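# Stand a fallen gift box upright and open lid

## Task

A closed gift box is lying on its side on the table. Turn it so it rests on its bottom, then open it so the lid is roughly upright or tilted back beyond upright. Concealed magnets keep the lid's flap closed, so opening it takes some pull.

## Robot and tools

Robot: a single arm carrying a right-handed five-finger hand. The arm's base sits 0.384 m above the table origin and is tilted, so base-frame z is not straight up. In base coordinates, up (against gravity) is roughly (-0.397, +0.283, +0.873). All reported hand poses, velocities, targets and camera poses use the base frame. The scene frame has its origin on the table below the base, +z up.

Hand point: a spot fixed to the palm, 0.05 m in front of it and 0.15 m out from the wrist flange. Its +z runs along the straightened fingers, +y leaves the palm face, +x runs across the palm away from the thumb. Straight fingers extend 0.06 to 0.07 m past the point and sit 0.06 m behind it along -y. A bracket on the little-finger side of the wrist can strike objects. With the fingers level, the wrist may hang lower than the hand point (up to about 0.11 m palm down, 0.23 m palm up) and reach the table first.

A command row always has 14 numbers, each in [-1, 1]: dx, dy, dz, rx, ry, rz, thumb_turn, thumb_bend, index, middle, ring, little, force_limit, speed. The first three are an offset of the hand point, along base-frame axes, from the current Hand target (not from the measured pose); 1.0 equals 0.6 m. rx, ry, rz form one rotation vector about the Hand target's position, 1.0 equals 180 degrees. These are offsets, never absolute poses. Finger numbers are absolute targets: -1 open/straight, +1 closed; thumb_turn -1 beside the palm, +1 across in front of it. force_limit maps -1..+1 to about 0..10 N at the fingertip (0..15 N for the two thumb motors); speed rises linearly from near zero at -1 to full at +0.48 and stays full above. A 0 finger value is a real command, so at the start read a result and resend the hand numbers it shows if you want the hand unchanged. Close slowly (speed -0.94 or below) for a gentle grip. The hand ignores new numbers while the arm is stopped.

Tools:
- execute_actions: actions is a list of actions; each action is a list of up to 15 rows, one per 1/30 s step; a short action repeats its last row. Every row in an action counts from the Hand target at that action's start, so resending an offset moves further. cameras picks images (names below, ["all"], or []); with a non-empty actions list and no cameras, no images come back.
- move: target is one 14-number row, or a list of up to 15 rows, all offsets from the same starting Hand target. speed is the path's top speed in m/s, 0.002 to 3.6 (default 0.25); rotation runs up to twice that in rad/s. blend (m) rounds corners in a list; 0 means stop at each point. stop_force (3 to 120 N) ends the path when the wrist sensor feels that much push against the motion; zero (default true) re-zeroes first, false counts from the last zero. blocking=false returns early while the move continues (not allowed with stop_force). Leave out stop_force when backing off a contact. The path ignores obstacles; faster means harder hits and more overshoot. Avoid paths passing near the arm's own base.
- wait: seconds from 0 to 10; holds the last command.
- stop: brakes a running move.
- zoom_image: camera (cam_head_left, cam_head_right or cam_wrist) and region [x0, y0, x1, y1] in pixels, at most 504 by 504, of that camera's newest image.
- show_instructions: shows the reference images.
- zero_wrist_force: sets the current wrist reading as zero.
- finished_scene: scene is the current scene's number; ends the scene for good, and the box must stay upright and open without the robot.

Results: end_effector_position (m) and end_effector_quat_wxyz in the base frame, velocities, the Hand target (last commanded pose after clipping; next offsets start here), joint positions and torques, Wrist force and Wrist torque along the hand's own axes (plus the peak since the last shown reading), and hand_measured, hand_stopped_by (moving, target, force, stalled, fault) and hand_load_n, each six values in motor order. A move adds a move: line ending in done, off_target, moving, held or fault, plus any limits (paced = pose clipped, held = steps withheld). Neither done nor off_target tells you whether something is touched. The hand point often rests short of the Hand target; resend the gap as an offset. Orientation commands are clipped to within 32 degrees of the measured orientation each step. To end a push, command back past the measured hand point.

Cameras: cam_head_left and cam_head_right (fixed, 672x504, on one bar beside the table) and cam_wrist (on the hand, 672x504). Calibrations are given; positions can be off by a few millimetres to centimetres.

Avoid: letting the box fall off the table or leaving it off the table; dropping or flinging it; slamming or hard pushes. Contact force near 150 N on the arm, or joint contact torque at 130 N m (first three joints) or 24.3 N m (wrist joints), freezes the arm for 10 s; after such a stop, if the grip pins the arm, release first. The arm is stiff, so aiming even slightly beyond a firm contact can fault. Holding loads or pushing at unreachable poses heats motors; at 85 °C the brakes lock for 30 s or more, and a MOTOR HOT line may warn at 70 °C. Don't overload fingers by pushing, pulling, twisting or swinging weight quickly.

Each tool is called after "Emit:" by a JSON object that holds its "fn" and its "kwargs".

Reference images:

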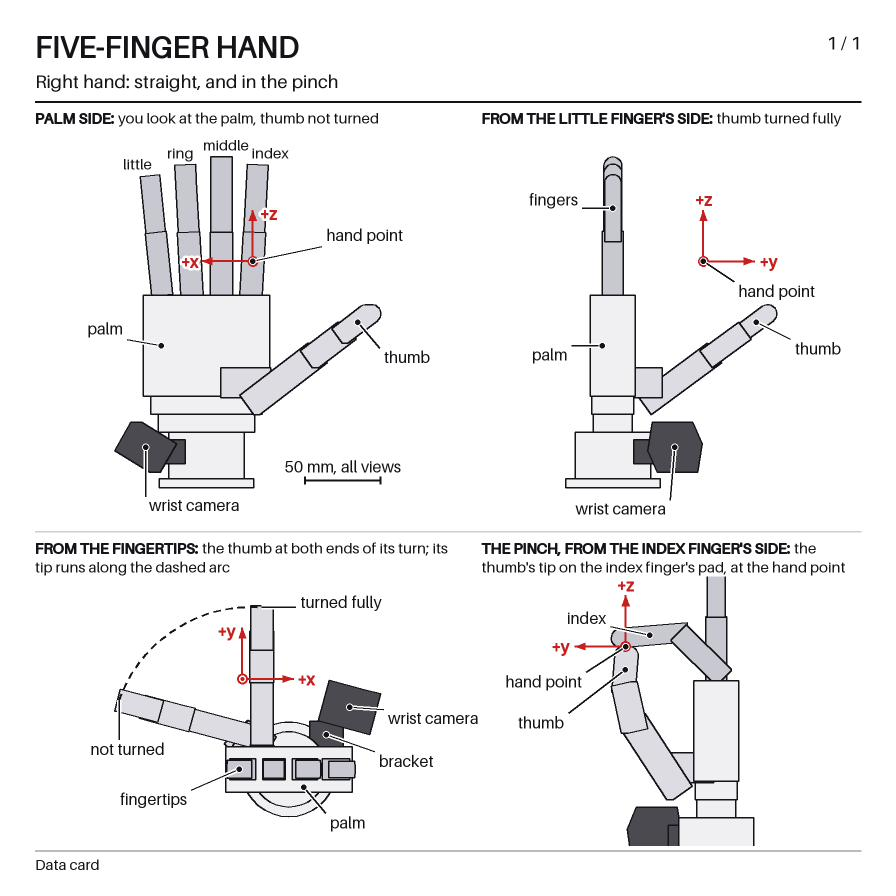

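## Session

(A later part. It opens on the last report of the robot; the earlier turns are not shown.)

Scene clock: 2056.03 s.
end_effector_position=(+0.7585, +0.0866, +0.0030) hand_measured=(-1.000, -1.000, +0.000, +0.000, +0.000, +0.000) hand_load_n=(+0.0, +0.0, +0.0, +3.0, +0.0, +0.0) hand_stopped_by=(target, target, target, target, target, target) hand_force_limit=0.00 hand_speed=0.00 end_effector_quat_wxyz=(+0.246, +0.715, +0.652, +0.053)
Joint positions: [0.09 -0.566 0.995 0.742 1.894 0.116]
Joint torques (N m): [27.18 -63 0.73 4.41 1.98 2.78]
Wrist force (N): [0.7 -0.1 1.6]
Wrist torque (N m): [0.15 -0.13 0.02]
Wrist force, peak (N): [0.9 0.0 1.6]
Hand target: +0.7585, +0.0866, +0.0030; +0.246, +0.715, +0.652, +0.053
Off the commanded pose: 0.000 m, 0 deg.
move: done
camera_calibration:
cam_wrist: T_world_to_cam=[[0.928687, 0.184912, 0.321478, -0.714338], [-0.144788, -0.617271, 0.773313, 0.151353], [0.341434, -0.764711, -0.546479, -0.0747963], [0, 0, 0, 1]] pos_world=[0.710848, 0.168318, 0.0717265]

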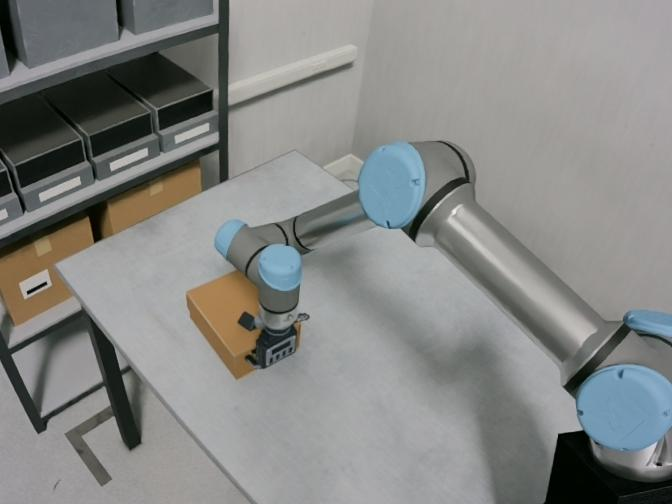

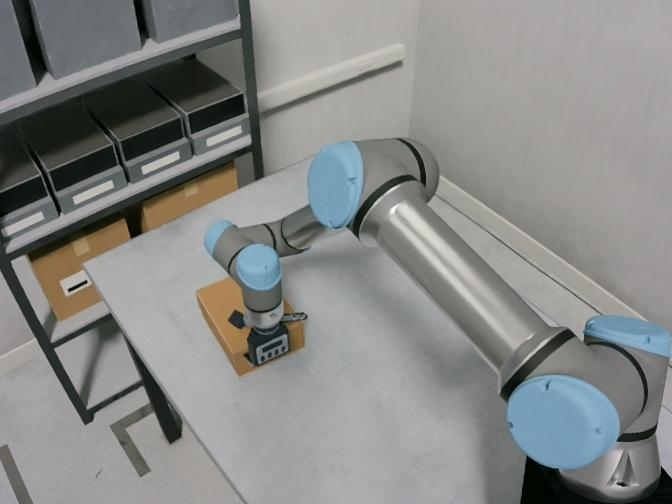

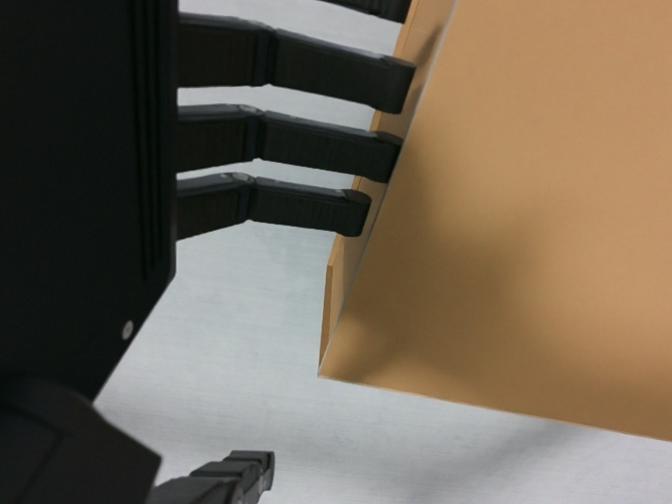

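Emit:
{"fn": "move", "kwargs": {"target": [-0.00331,0.00236,0.00727,0,0,0,-1,-1,0,0,0,0,0,0], "speed": 0.01, "stop_force": 12, "cameras": ["all"]}}

Emit:
{"fn": "zoom_image", "kwargs": {"camera": "cam_wrist", "region": [300, 0, 560, 300]}}

Emit:
{"fn": "zoom_image", "kwargs": {"camera": "cam_head_left", "region": [180, 260, 320, 390]}}

Scene clock: 2072.60 s.
end_effector_position=(+0.7565, +0.0881, +0.0073) hand_measured=(-1.000, -1.000, +0.000, +0.000, +0.000, +0.000) hand_load_n=(+0.0, +0.0, +0.0, +0.0, +0.0, +0.0) hand_stopped_by=(target, target, target, target, target, target) hand_force_limit=0.00 hand_speed=0.00 end_effector_quat_wxyz=(+0.246, +0.715, +0.652, +0.053)
Joint positions: [0.092 -0.575 1 0.746 1.895 0.119]
Joint torques (N m): [26.66 -62.19 1.72 4.33 1.83 2.68]
Wrist force (N): [0.8 0.1 -0.6]
Wrist torque (N m): [0.16 -0.13 0.05]
Wrist force, peak (N): [0.8 -0.3 1.8]
Hand target: +0.7565, +0.0881, +0.0073; +0.246, +0.715, +0.652, +0.053
Off the commanded pose: 0.000 m, 0 deg.
move: done
camera_calibration:
cam_wrist: T_world_to_cam=[[0.928687, 0.184912, 0.321478, -0.714154], [-0.144788, -0.617271, 0.773313, 0.148525], [0.341434, -0.764711, -0.546479, -0.0706383], [0, 0, 0, 1]] pos_world=[0.708848, 0.169718, 0.0761265]

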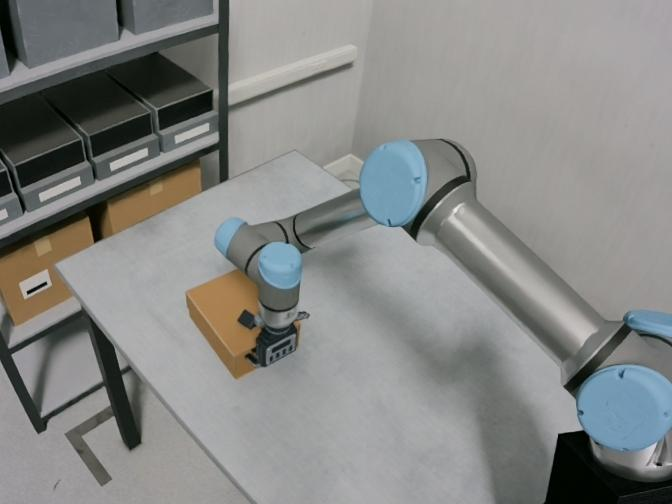

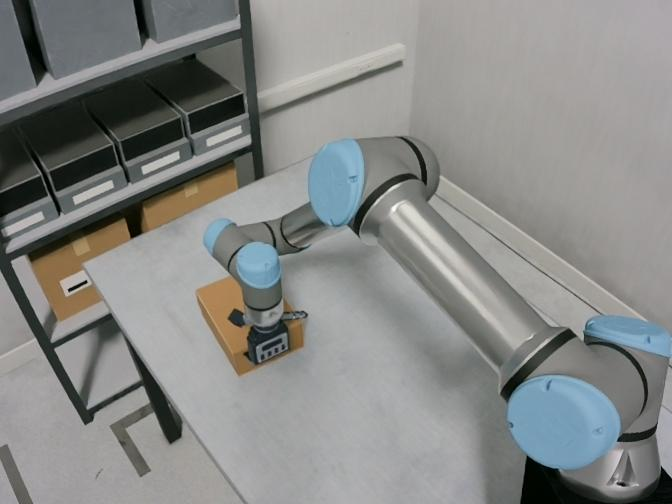

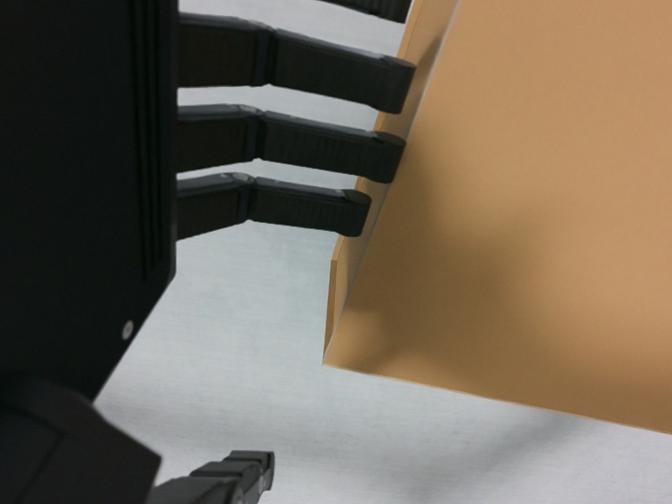

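Scaled by 1.680 from the camera's 672x504 image, which has a finer 960x720 frame.

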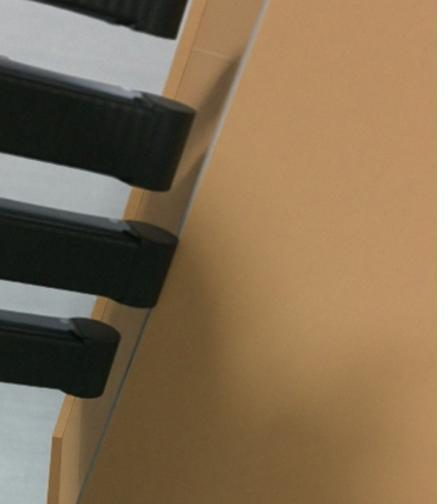

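Scaled by 3.600 from the camera's 672x504 image, which has a finer 960x720 frame.

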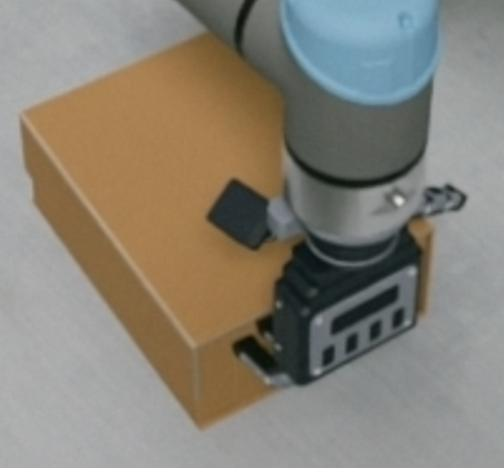

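Emit:
{"fn": "move", "kwargs": {"target": [[0.00794,-0.00567,-0.01746,0,0,0,-1,-1,0,0,0,0,0,0],[0.012474,-0.005802,-0.015355,0,0,0,-1,-1,0,0,0,0,0,0]], "speed": 0.02, "cameras": ["cam_wrist"]}}

Emit:
{"fn": "zoom_image", "kwargs": {"camera": "cam_wrist", "region": [300, 0, 560, 300]}}

Scene clock: 2127.27 s.
end_effector_position=(+0.7639, +0.0846, -0.0019) hand_measured=(-1.000, -1.000, +0.000, +0.000, +0.000, +0.000) hand_load_n=(+0.0, +0.0, +0.0, +0.0, +0.0, +0.0) hand_stopped_by=(target, target, target, target, target, target) hand_force_limit=0.00 hand_speed=0.00 end_effector_quat_wxyz=(+0.246, +0.715, +0.652, +0.053)
Joint positions: [0.086 -0.549 0.973 0.745 1.892 0.112]
Joint torques (N m): [13.76 -39.84 -25.25 4.38 -2.04 -2.92]
Wrist force (N): [0.9 0.1 -0.9]
Wrist torque (N m): [0.17 -0.12 0.10]
Wrist force, peak (N): [0.9 0.1 -0.9]
Hand target: +0.7640, +0.0846, -0.0019; +0.246, +0.715, +0.652, +0.053
Off the commanded pose: 0.000 m, 0 deg.
move: done
camera_calibration:
cam_wrist: T_world_to_cam=[[0.928687, 0.184912, 0.321478, -0.71744], [-0.144788, -0.617271, 0.773313, 0.154612], [0.341434, -0.764711, -0.546479, -0.0807925], [0, 0, 0, 1]] pos_world=[0.716248, 0.166318, 0.0669265]
Images, in order (width x height): cam_wrist 672x504.

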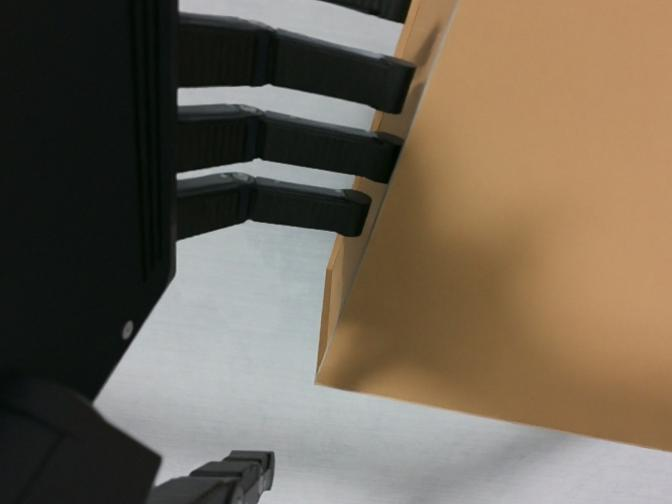

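Scaled by 1.680 from the camera's 672x504 image, which has a finer 960x720 frame.

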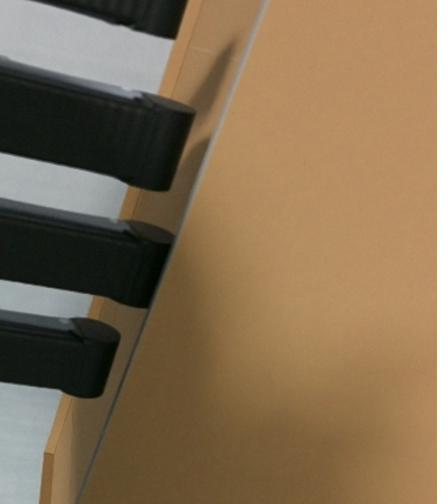

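Emit:
{"fn": "move", "kwargs": {"target": [0.00302,-0.00009,0.0014,0,0,0,-1,-1,0,0,0,0,0,0], "speed": 0.01}}

Emit:
{"fn": "move", "kwargs": {"target": [0.00302,-0.00009,0.0014,0,0,0,-1,-1,0,0,0,0,0,0], "speed": 0.01}}

Scene clock: 2133.07 s.
end_effector_position=(+0.7657, +0.0845, -0.0011) hand_measured=(-1.000, -1.000, +0.000, +0.000, +0.000, +0.000) hand_load_n=(-0.5, +0.0, +0.0, +0.0, +0.0, +0.0) hand_stopped_by=(target, target, target, target, target, target) hand_force_limit=0.00 hand_speed=0.00 end_effector_quat_wxyz=(+0.246, +0.715, +0.652, +0.053) end_effector_velocity=(+0.001, +0.000, +0.001) end_effector_angular_velocity=(+0.000, -0.001, +0.000)
Joint positions: [0.086 -0.545 0.963 0.751 1.892 0.112]
Joint velocities: [-0.001 0.001 -0.005 0.003 0 -0.001]
Joint torques (N m): [13.81 -39.65 -26.21 3.98 -2.02 -2.9]
Wrist force (N): [0.6 -1.0 -0.6]
Wrist torque (N m): [0.16 -0.05 0.06]
Wrist force, peak (N): [0.8 -1.5 -1.1]
Hand target: +0.7658, +0.0845, -0.0011; +0.246, +0.715, +0.652, +0.053
Off the commanded pose: 0.000 m, 0 deg.
move: done

Scene clock: 2133.83 s.
end_effector_position=(+0.7676, +0.0845, -0.0002) hand_measured=(-1.000, -1.000, +0.000, +0.000, +0.000, +0.000) hand_load_n=(+0.0, +0.0, +0.0, +0.0, +0.0, +0.0) hand_stopped_by=(target, target, target, target, target, target) hand_force_limit=0.00 hand_speed=0.00 end_effector_quat_wxyz=(+0.246, +0.715, +0.652, +0.053)
Joint positions: [0.085 -0.541 0.954 0.756 1.892 0.112]
Joint torques (N m): [13.93 -41.28 -24.36 4.1 -2.04 -2.9]
Wrist force (N): [0.8 -1.5 -1.3]
Wrist torque (N m): [0.09 -0.09 0.05]
Wrist force, peak (N): [0.8 -1.5 -1.3]
Hand target: +0.7676, +0.0845, -0.0002; +0.246, +0.715, +0.652, +0.053
Off the commanded pose: 0.000 m, 0 deg.
move: done

Emit:
{"fn": "move", "kwargs": {"target": [-0.00529,0.00378,0.01164,0,0,0,-1,-1,0,0,0,0,0,0], "speed": 0.01, "stop_force": 10, "cameras": ["cam_wrist"]}}

Emit:
{"fn": "zoom_image", "kwargs": {"camera": "cam_wrist", "region": [300, 0, 560, 300]}}

Scene clock: 2141.03 s.
end_effector_position=(+0.7645, +0.0867, +0.0068) hand_measured=(-1.000, -1.000, +0.000, +0.000, +0.000, +0.000) hand_load_n=(+0.0, +0.0, +0.0, +3.0, +0.0, +0.0) hand_stopped_by=(target, target, target, target, target, target) hand_force_limit=0.00 hand_speed=0.00 end_effector_quat_wxyz=(+0.246, +0.715, +0.652, +0.053)
Joint positions: [0.089 -0.555 0.963 0.763 1.894 0.115]
Joint torques (N m): [27.68 -63.01 0.93 4.32 1.87 2.53]
Wrist force (N): [0.9 0.6 1.7]
Wrist torque (N m): [0.16 -0.17 0.05]
Wrist force, peak (N): [1.2 -1.7 -1.0]
Hand target: +0.7645, +0.0867, +0.0068; +0.246, +0.715, +0.652, +0.053
Off the commanded pose: 0.000 m, 0 deg.
move: done
camera_calibration:
cam_wrist: T_world_to_cam=[[0.928687, 0.184912, 0.321478, -0.721089], [-0.144788, -0.617271, 0.773313, 0.149253], [0.341434, -0.764711, -0.546479, -0.074603], [0, 0, 0, 1]] pos_world=[0.716748, 0.168418, 0.0756265]
Images, in order (width x height): cam_wrist 672x504.

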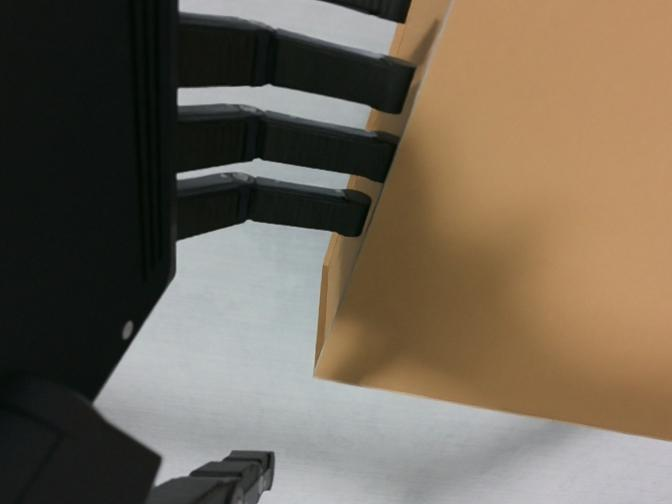

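Scaled by 1.680 from the camera's 672x504 image, which has a finer 960x720 frame.

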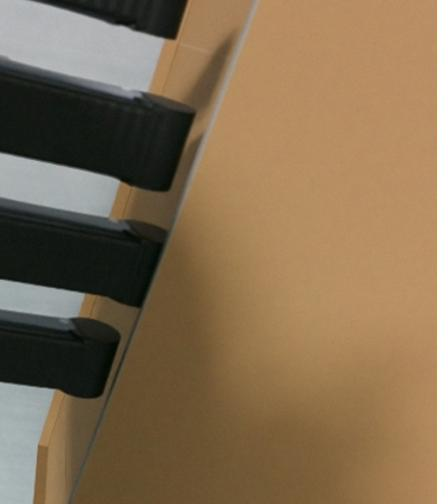

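Emit:
{"fn": "move", "kwargs": {"target": [-0.00132,0.00095,0.00291,0,0,0,-1,-1,0,0,0,0,0,0], "speed": 0.005, "cameras": ["cam_wrist"]}}

Emit:
{"fn": "zoom_image", "kwargs": {"camera": "cam_wrist", "region": [300, 0, 560, 300]}}

Scene clock: 2148.13 s.
end_effector_position=(+0.7637, +0.0873, +0.0084) hand_measured=(-1.000, -1.000, +0.000, +0.000, +0.000, +0.000) hand_load_n=(+0.0, +0.0, +0.5, +3.0, +0.0, +0.0) hand_stopped_by=(target, target, target, target, target, target) hand_force_limit=0.00 hand_speed=0.00 end_effector_quat_wxyz=(+0.246, +0.715, +0.652, +0.053)
Joint positions: [0.09 -0.559 0.965 0.764 1.894 0.116]
Joint torques (N m): [26.72 -63.3 1.16 4.48 2.03 2.68]
Wrist force (N): [0.7 1.0 1.1]
Wrist torque (N m): [0.21 -0.17 0.05]
Wrist force, peak (N): [1.0 0.8 2.0]
Hand target: +0.7637, +0.0873, +0.0085; +0.246, +0.715, +0.652, +0.053
Off the commanded pose: 0.000 m, 0 deg.
move: done
camera_calibration:
cam_wrist: T_world_to_cam=[[0.928687, 0.184912, 0.321478, -0.721046], [-0.144788, -0.617271, 0.773313, 0.148223], [0.341434, -0.764711, -0.546479, -0.0731073], [0, 0, 0, 1]] pos_world=[0.716048, 0.168918, 0.0772265]
Images, in order (width x height): cam_wrist 672x504.

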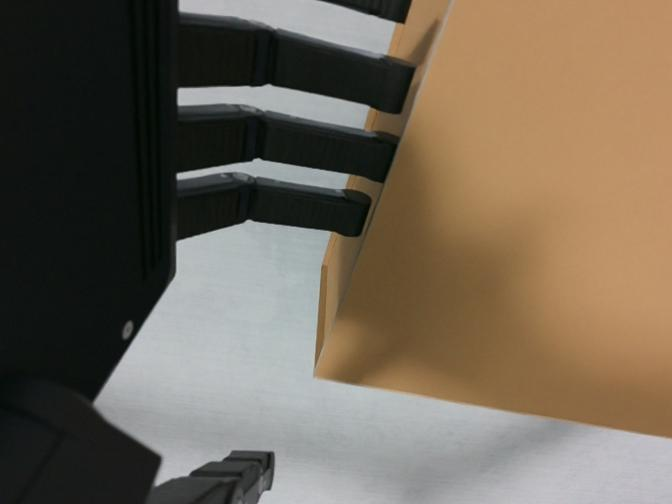

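Scaled by 1.680 from the camera's 672x504 image, which has a finer 960x720 frame.

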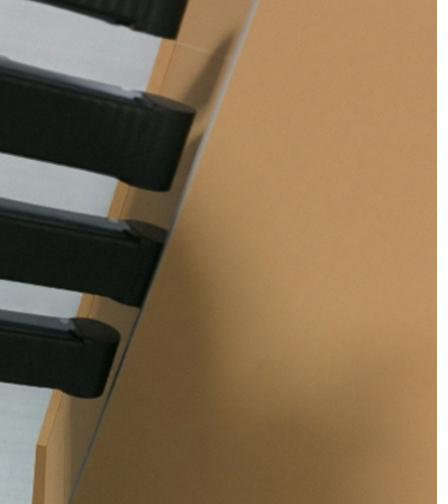

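Emit:
{"fn": "move", "kwargs": {"target": [[0.00662,-0.00473,-0.01455,0,0,0,-1,-1,0,0,0,0,0,0],[-0.03871,-0.00341,-0.0356,0,0,0,-1,-1,0,0,0,0,0,0],[-0.1710,0.08642,0.2554,0,0,0,-1,-1,0,0,0,0,0,0]], "speed": [0.02,0.05,0.2], "cameras": ["all"]}}

Emit:
{"fn": "zoom_image", "kwargs": {"camera": "cam_head_left", "region": [180, 260, 320, 400]}}

Emit:
{"fn": "zoom_image", "kwargs": {"camera": "cam_head_right", "region": [180, 260, 320, 400]}}

Scene clock: 2350.93 s.
end_effector_position=(+0.6611, +0.1391, +0.1615) hand_measured=(-1.000, -1.000, +0.000, +0.000, +0.000, +0.000) hand_load_n=(+0.0, +0.0, +0.0, +0.0, +0.5, +0.0) hand_stopped_by=(target, target, target, target, target, target) hand_force_limit=0.00 hand_speed=0.00 end_effector_quat_wxyz=(+0.246, +0.715, +0.652, +0.053)
Joint positions: [0.203 -0.892 1.179 0.921 1.936 0.227]
Joint torques (N m): [24.61 -59.35 -26.67 4.06 1.93 2.53]
Wrist force (N): [1.0 0.2 -0.4]
Wrist torque (N m): [0.16 -0.15 0.02]
Wrist force, peak (N): [0.9 0.9 2.0]
Hand target: +0.6611, +0.1392, +0.1618; +0.246, +0.715, +0.652, +0.053
Off the commanded pose: 0.000 m, 0 deg.
move: done
camera_calibration:
cam_wrist: T_world_to_cam=[[0.928711, 0.184945, 0.321389, -0.68458], [-0.144675, -0.617312, 0.773301, 0.0469523], [0.341416, -0.76467, -0.546548, 0.0852962], [0, 0, 0, 1]] pos_world=[0.613449, 0.220818, 0.230327]

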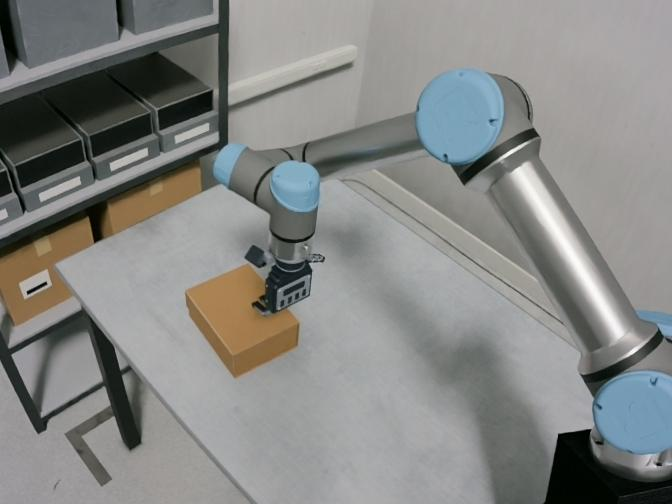

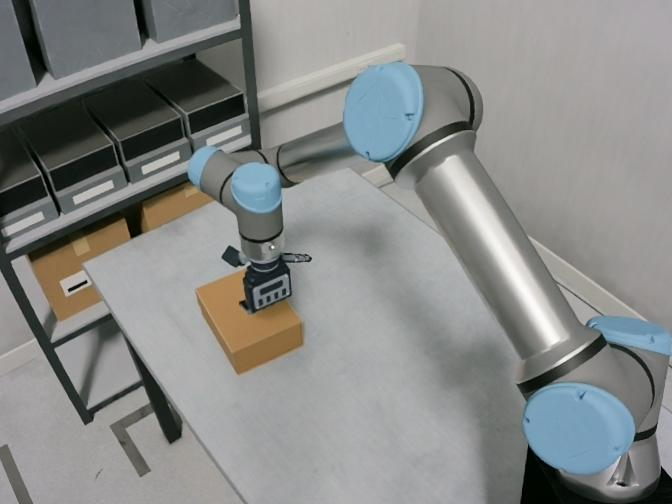

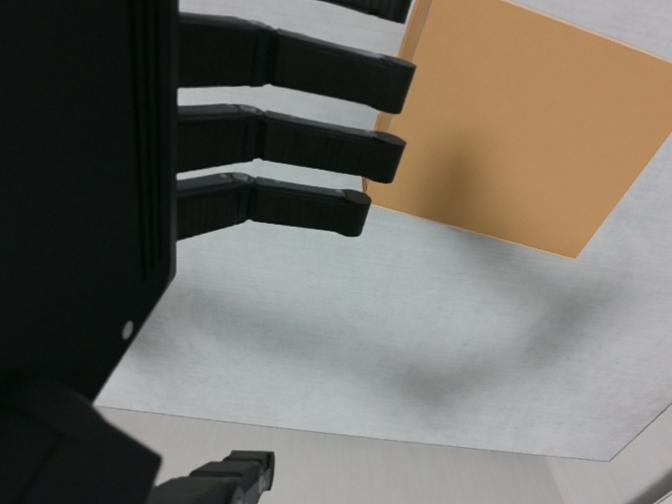

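Scaled by 3.600 from the camera's 672x504 image, which has a finer 960x720 frame.

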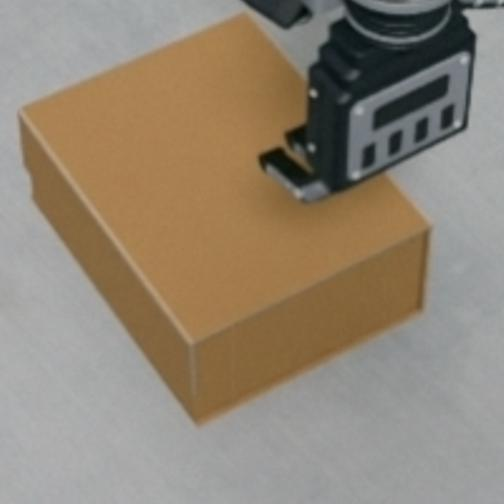

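Scaled by 3.600 from the camera's 672x504 image, which has a finer 960x720 frame.

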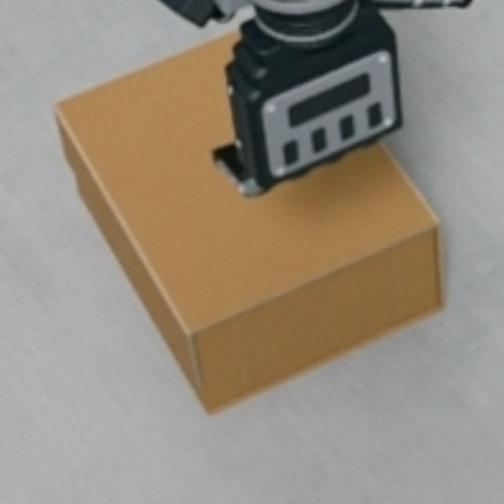

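Emit:
{"fn": "zoom_image", "kwargs": {"camera": "cam_head_left", "region": [215, 340, 265, 385]}}

Emit:
{"fn": "zoom_image", "kwargs": {"camera": "cam_head_left", "region": [180, 280, 240, 340]}}

Scaled by 10.080 from the camera's 672x504 image, which has a finer 960x720 frame.

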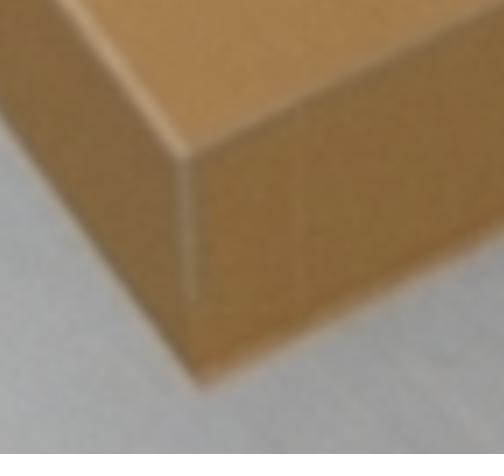

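Scaled by 8.400 from the camera's 672x504 image, which has a finer 960x720 frame.

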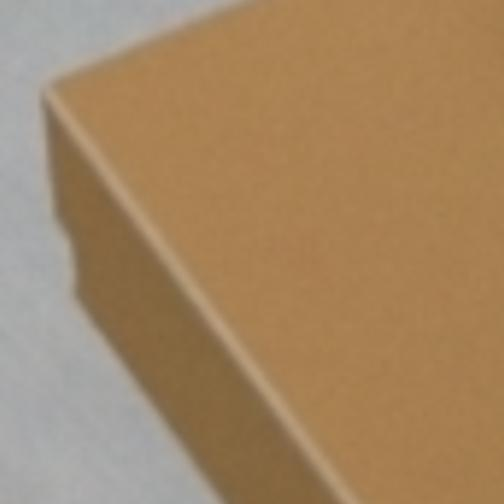

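Emit:
{"fn": "move", "kwargs": {"target": [0.1674,0.20841,0.00841,0.20175,-0.14415,-0.44361,-1,-1,-0.1,-0.25,-0.1,-0.1,0,0], "speed": 0.2, "cameras": ["all"]}}

Emit:
{"fn": "zoom_image", "kwargs": {"camera": "cam_wrist", "region": [160, 0, 460, 300]}}

Scene clock: 2415.97 s.
end_effector_position=(+0.7604, +0.2635, +0.1664) hand_measured=(-1.000, -1.000, -0.100, -0.250, -0.100, -0.100) hand_load_n=(+0.0, +0.0, +0.0, +0.0, +0.0, +0.0) hand_stopped_by=(target, target, target, target, target, target) hand_force_limit=0.00 hand_speed=0.00 end_effector_quat_wxyz=(+0.062, +0.929, +0.006, +0.364)
Joint positions: [0.331 -0.345 0.035 1.187 1.902 1.769]
Joint torques (N m): [18.96 -67.83 -31.16 0.01 -2.21 2.63]
Wrist force (N): [1.1 0.4 -0.1]
Wrist torque (N m): [0.19 -0.15 0.02]
Wrist force, peak (N): [1.3 0.5 -0.4]
Hand target: +0.7615, +0.2642, +0.1668; +0.134, +0.966, -0.057, +0.214
Off the commanded pose: 0.001 m, 21 deg.
elbow stopped short: the move would have taken joint 3 (elbow) straighter than the controller allows.
move: off_target
camera_calibration:
cam_wrist: T_world_to_cam=[[0.160979, -0.955522, 0.247109, 0.0953875], [-0.974841, -0.19305, -0.111426, 0.800945], [0.154175, -0.222955, -0.96256, 0.218012], [0, 0, 0, 1]] pos_world=[0.731827, 0.294374, 0.275525]

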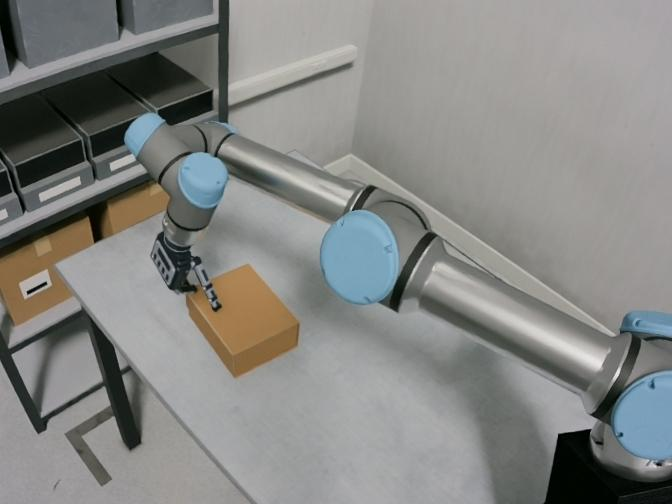

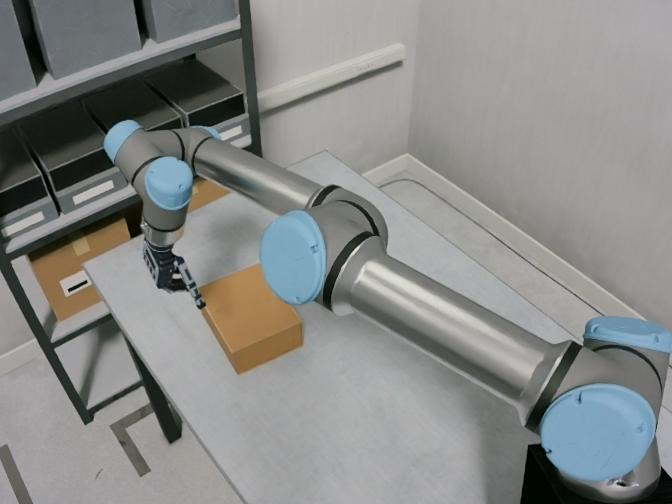

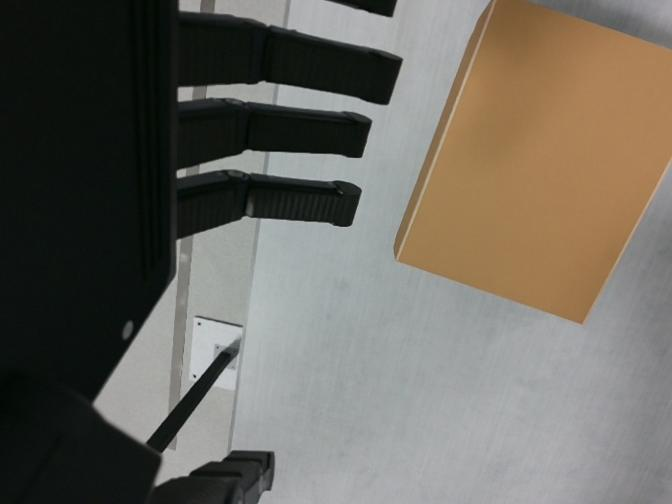

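Scaled by 1.680 from the camera's 672x504 image, which has a finer 960x720 frame.

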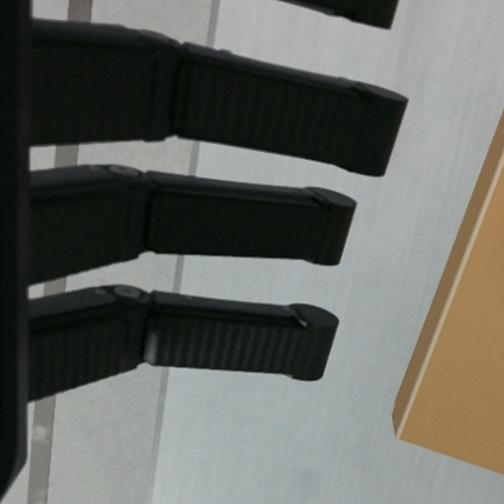

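Emit:
{"fn": "move", "kwargs": {"target": [0.06552,-0.0794,-0.19645,-0.02795,-0.15958,0.03914,-1,-1,0.95,-0.15,-0.03,-0.4,0,0], "speed": 0.2, "cameras": ["all"]}}

Emit:
{"fn": "zoom_image", "kwargs": {"camera": "cam_wrist", "region": [160, 0, 520, 360]}}

Emit:
{"fn": "zoom_image", "kwargs": {"camera": "cam_head_left", "region": [150, 240, 300, 390]}}

Scene clock: 2560.73 s.
end_effector_position=(+0.8008, +0.2166, +0.0489) hand_measured=(-1.000, -1.000, +0.950, -0.150, -0.030, -0.400) hand_load_n=(+0.0, +0.0, +0.0, +0.0, +0.0, +0.0) hand_stopped_by=(target, target, target, target, target, target) hand_force_limit=0.00 hand_speed=0.00 end_effector_quat_wxyz=(+0.144, +0.878, -0.020, +0.456)
Joint positions: [0.315 -0.448 0.636 0.49 2.1 1.674]
Joint torques (N m): [18.34 -65.98 -3.55 -0.31 -1.96 -2.84]
Wrist force (N): [1.1 0.3 0.1]
Wrist torque (N m): [0.13 -0.16 0.12]
Wrist force, peak (N): [1.5 0.5 -1.6]
Hand target: +0.8008, +0.2166, +0.0489; +0.144, +0.878, -0.020, +0.456
Off the commanded pose: 0.000 m, 0 deg.
move: done
camera_calibration:
cam_wrist: T_world_to_cam=[[0.000594278, -0.918085, 0.396383, 0.186011], [-0.946753, -0.128136, -0.295364, 0.790692], [0.32196, -0.375101, -0.869276, -0.0177424], [0, 0, 0, 1]] pos_world=[0.754192, 0.265434, 0.144387]

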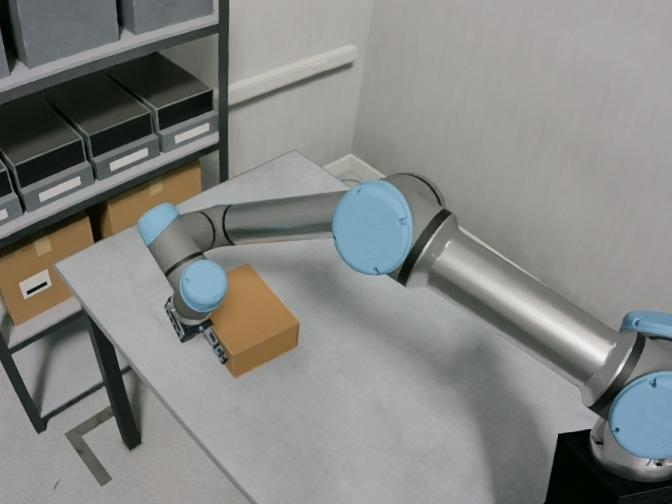

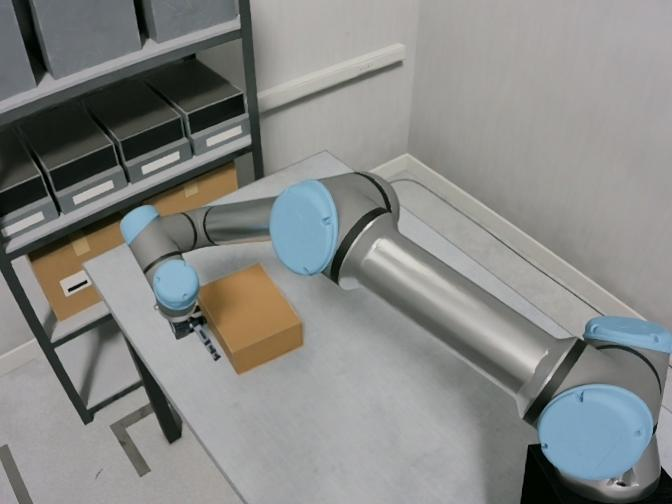

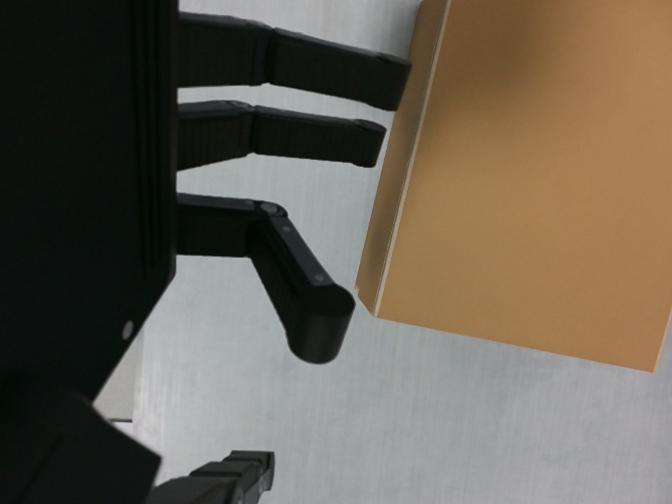

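Scaled by 1.400 from the camera's 672x504 image, which has a finer 960x720 frame.

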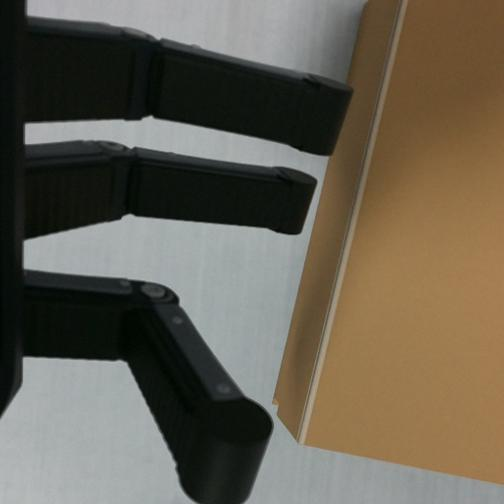

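Scaled by 3.360 from the camera's 672x504 image, which has a finer 960x720 frame.

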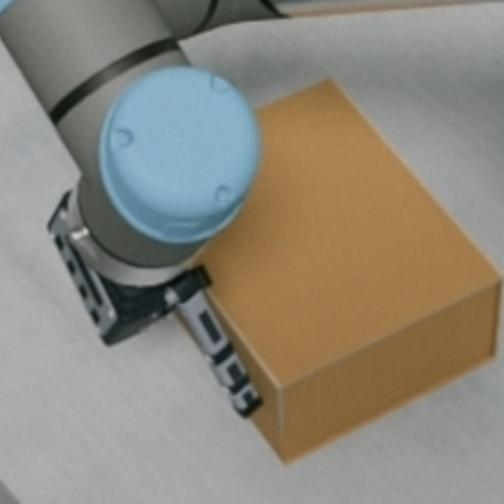

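Emit:
{"fn": "move", "kwargs": {"target": [0.08933, -0.06383, -0.19642, 0, 0, 0, -1, -1, 0.95, -0.15, -0.03, -0.4, 0, 0], "speed": 0.12, "stop_force": 8, "cameras": ["cam_head_left", "cam_wrist"]}}

Scene clock: 2647.07 s.
end_effector_position=(+0.8544, +0.1783, -0.0689) hand_measured=(-1.000, -1.000, +0.950, -0.150, -0.030, -0.400) hand_load_n=(+0.0, +0.0, +0.0, +0.5, +0.0, +0.0) hand_stopped_by=(target, target, target, target, target, target) hand_force_limit=0.00 hand_speed=0.00 end_effector_quat_wxyz=(+0.144, +0.878, -0.020, +0.456)
Joint positions: [0.243 -0.202 0.436 0.42 2.044 1.624]
Joint torques (N m): [18.53 -42.92 -29.05 3.22 1.8 2.3]
Wrist force (N): [0.9 0.4 0.1]
Wrist torque (N m): [0.15 -0.10 0.10]
Wrist force, peak (N): [1.4 0.0 -0.6]
Hand target: +0.8544, +0.1783, -0.0689; +0.144, +0.878, -0.020, +0.456
Off the commanded pose: 0.000 m, 0 deg.
move: done
camera_calibration:
cam_wrist: T_world_to_cam=[[0.000710267, -0.918091, 0.396369, 0.197417], [-0.946648, -0.128355, -0.295605, 0.801612], [0.322268, -0.375012, -0.8692, -0.152007], [0, 0, 0, 1]] pos_world=[0.807691, 0.227133, 0.0265858]
Images, in order (width x height): cam_head_left 672x504, cam_wrist 672x504.

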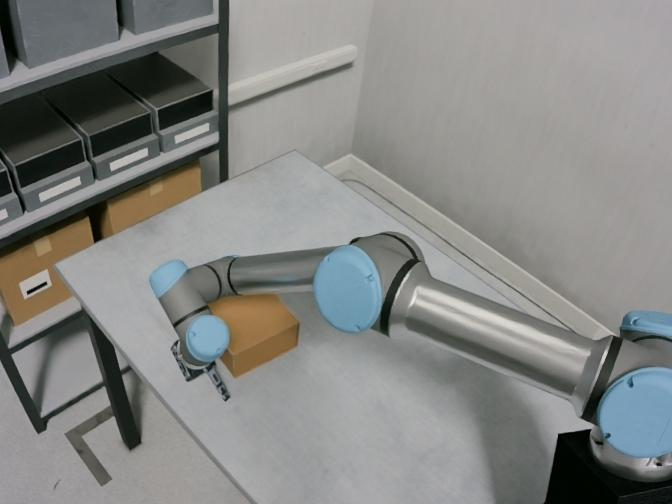

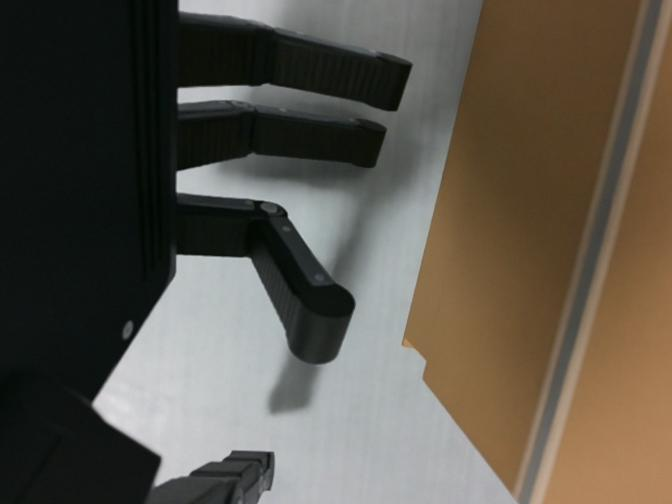

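Emit:
{"fn": "zoom_image", "kwargs": {"camera": "cam_wrist", "region": [340, 0, 672, 504]}}

Emit:
{"fn": "zoom_image", "kwargs": {"camera": "cam_head_left", "region": [140, 250, 320, 420]}}

Scaled by 1.000.

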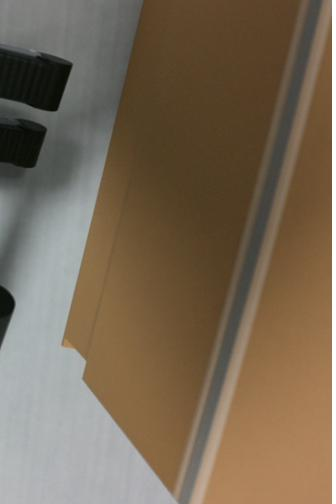

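Scaled by 2.800 from the camera's 672x504 image, which has a finer 960x720 frame.

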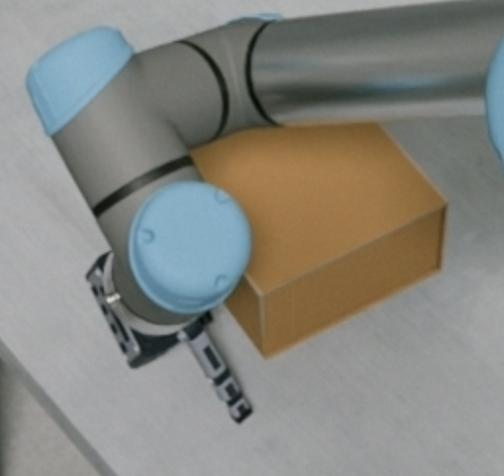

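Emit:
{"fn": "move", "kwargs": {"target": [0, 0, 0, 0, 0, 0, -1, -1, 0.0, 0.95, -0.15, -0.4, 0, 0], "speed": 0.1, "cameras": ["cam_wrist"]}}

Scene clock: 2779.20 s.
end_effector_position=(+0.8544, +0.1783, -0.0689) hand_measured=(-1.000, -1.000, +0.000, +0.950, -0.150, -0.400) hand_load_n=(+0.0, +0.0, +0.0, +0.0, +0.0, +0.0) hand_stopped_by=(target, target, target, target, target, target) hand_force_limit=0.00 hand_speed=0.00 end_effector_quat_wxyz=(+0.144, +0.878, -0.020, +0.456)
Joint positions: [0.243 -0.202 0.436 0.42 2.044 1.624]
Joint torques (N m): [18.79 -42.8 -28.59 3.06 1.74 2.36]
Wrist force (N): [1.1 0.2 0.0]
Wrist torque (N m): [0.13 -0.14 0.10]
Wrist force, peak (N): [1.3 0.6 -0.1]
Hand target: +0.8544, +0.1783, -0.0689; +0.144, +0.878, -0.020, +0.456
Off the commanded pose: 0.000 m, 0 deg.
move: done
camera_calibration:
cam_wrist: T_world_to_cam=[[0.000710267, -0.918091, 0.396369, 0.197417], [-0.946648, -0.128355, -0.295605, 0.801612], [0.322268, -0.375012, -0.8692, -0.152007], [0, 0, 0, 1]] pos_world=[0.807691, 0.227133, 0.0265858]
Images, in order (width x height): cam_wrist 672x504.

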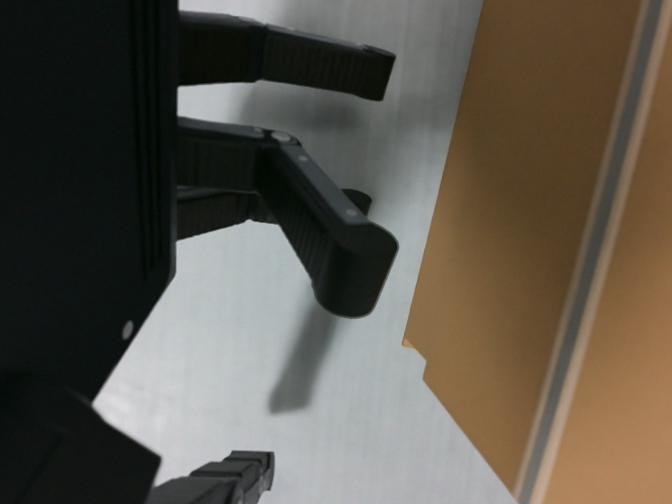

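Emit:
{"fn": "move", "kwargs": {"target": [0, 0, 0, 0.01103, -0.00788, -0.02425, -1, -1, 0.0, 0.95, -0.2, -0.4, 0, 0], "speed": 0.1, "cameras": []}}

Emit:
{"fn": "move", "kwargs": {"target": [0.01323, -0.00946, -0.0291, 0, 0, 0, -1, -1, 0.0, 0.95, -0.2, -0.4, 0, 0], "speed": 0.01, "stop_force": 3, "cameras": ["cam_wrist"]}}

Scene clock: 2833.10 s.
end_effector_position=(+0.8544, +0.1782, -0.0689) hand_measured=(-1.000, -1.000, +0.000, +0.950, -0.200, -0.400) hand_load_n=(+0.0, +0.0, +0.0, +0.0, +0.0, +0.0) hand_stopped_by=(target, target, target, target, target, target) hand_force_limit=0.00 hand_speed=0.00 end_effector_quat_wxyz=(+0.146, +0.873, -0.063, +0.461)
Joint positions: [0.251 -0.141 0.309 0.493 2.093 1.707]
Joint torques (N m): [31.7 -42.84 -30.52 3.17 1.99 2.55]
Wrist force (N): [0.8 0.7 0.2]
Wrist torque (N m): [0.17 -0.13 0.03]
Wrist force, peak (N): [1.2 0.8 0.3]
Hand target: +0.8544, +0.1783, -0.0689; +0.146, +0.873, -0.063, +0.461
Off the commanded pose: 0.000 m, 0 deg.
move: done
No camera images: "cameras" was empty.

Scene clock: 2834.97 s.
end_effector_position=(+0.8569, +0.1765, -0.0744) hand_measured=(-1.000, -1.000, +0.000, +0.950, -0.200, -0.400) hand_load_n=(+0.0, +0.0, -2.5, +0.0, +0.0, +0.0) hand_stopped_by=(target, target, target, target, target, target) hand_force_limit=0.00 hand_speed=0.00 end_effector_quat_wxyz=(+0.146, +0.873, -0.063, +0.461)
Joint positions: [0.248 -0.122 0.284 0.498 2.091 1.705]
Joint torques (N m): [29.79 -63.24 -2.51 -0.27 2.09 2.44]
Wrist force (N): [2.9 -0.8 -2.4]
Wrist torque (N m): [0.13 -0.15 0.11]
Wrist force, peak (N): [3.5 -1.7 -4.3]
Hand target: +0.8569, +0.1765, -0.0744; +0.146, +0.873, -0.063, +0.461 (not the last commanded pose)
Off the commanded pose: 0.014 m, 0 deg.
move: contact
camera_calibration:
cam_wrist: T_world_to_cam=[[-0.078885, -0.928317, 0.363325, 0.265489], [-0.945503, -0.0458254, -0.322374, 0.784513], [0.315915, -0.368955, -0.874111, -0.154307], [0, 0, 0, 1]] pos_world=[0.81145, 0.225476, 0.0215664]
Images, in order (width x height): cam_wrist 672x504.

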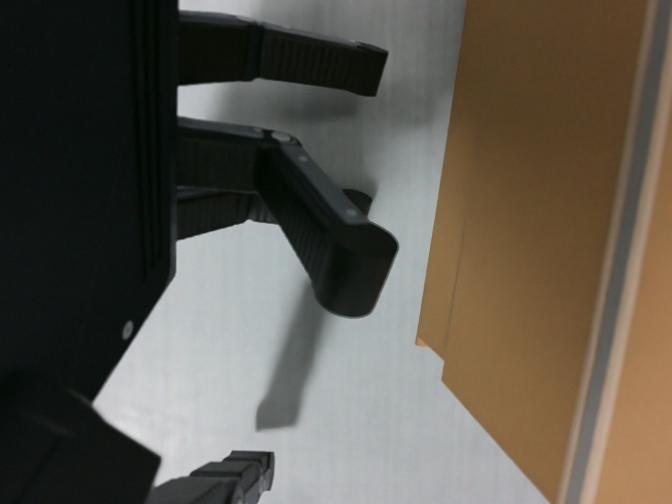

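Emit:
{"fn": "move", "kwargs": {"target": [[-0.00423, 0.00303, 0.00931, 0, 0, 0, -1, -1, 0.0, 0.95, -0.3, -0.4, 0, 0], [-0.00982, -0.02889, 0.01714, 0, 0, 0, -1, -1, 0.0, 0.95, -0.3, -0.4, 0, 0]], "speed": 0.04, "cameras": ["cam_wrist"]}}

Scene clock: 2874.17 s.
end_effector_position=(+0.8510, +0.1592, -0.0641) hand_measured=(-1.000, -1.000, +0.000, +0.950, -0.300, -0.400) hand_load_n=(+0.0, +0.0, +0.0, +0.5, +0.0, +0.0) hand_stopped_by=(target, target, target, target, target, target) hand_force_limit=0.00 hand_speed=0.00 end_effector_quat_wxyz=(+0.146, +0.873, -0.063, +0.461)
Joint positions: [0.227 -0.219 0.459 0.413 2.074 1.69]
Joint torques (N m): [18.74 -65.74 -1.85 -0.38 -1.94 -2.87]
Wrist force (N): [1.0 0.5 0.1]
Wrist torque (N m): [0.17 -0.13 0.10]
Wrist force, peak (N): [3.1 -0.6 -2.8]
Hand target: +0.8510, +0.1591, -0.0641; +0.146, +0.873, -0.063, +0.461
Off the commanded pose: 0.000 m, 0 deg.
move: done
camera_calibration:
cam_wrist: T_world_to_cam=[[-0.0789406, -0.928317, 0.363314, 0.245275], [-0.945528, -0.0457386, -0.322312, 0.781558], [0.315825, -0.368967, -0.874138, -0.149779], [0, 0, 0, 1]] pos_world=[0.805651, 0.208177, 0.0318668]
Images, in order (width x height): cam_wrist 672x504.

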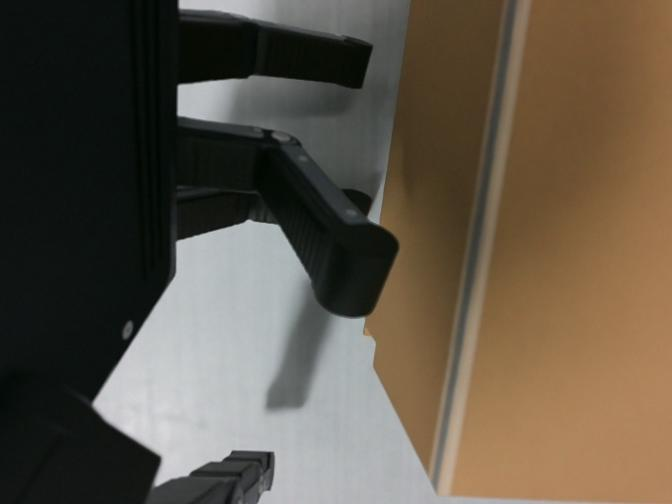

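Emit:
{"fn": "zoom_image", "kwargs": {"camera": "cam_wrist", "region": [300, 20, 440, 360]}}

Scaled by 1.482 from the camera's 672x504 image, which has a finer 960x720 frame.

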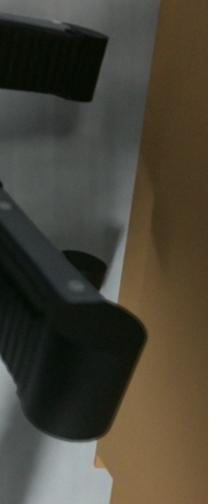

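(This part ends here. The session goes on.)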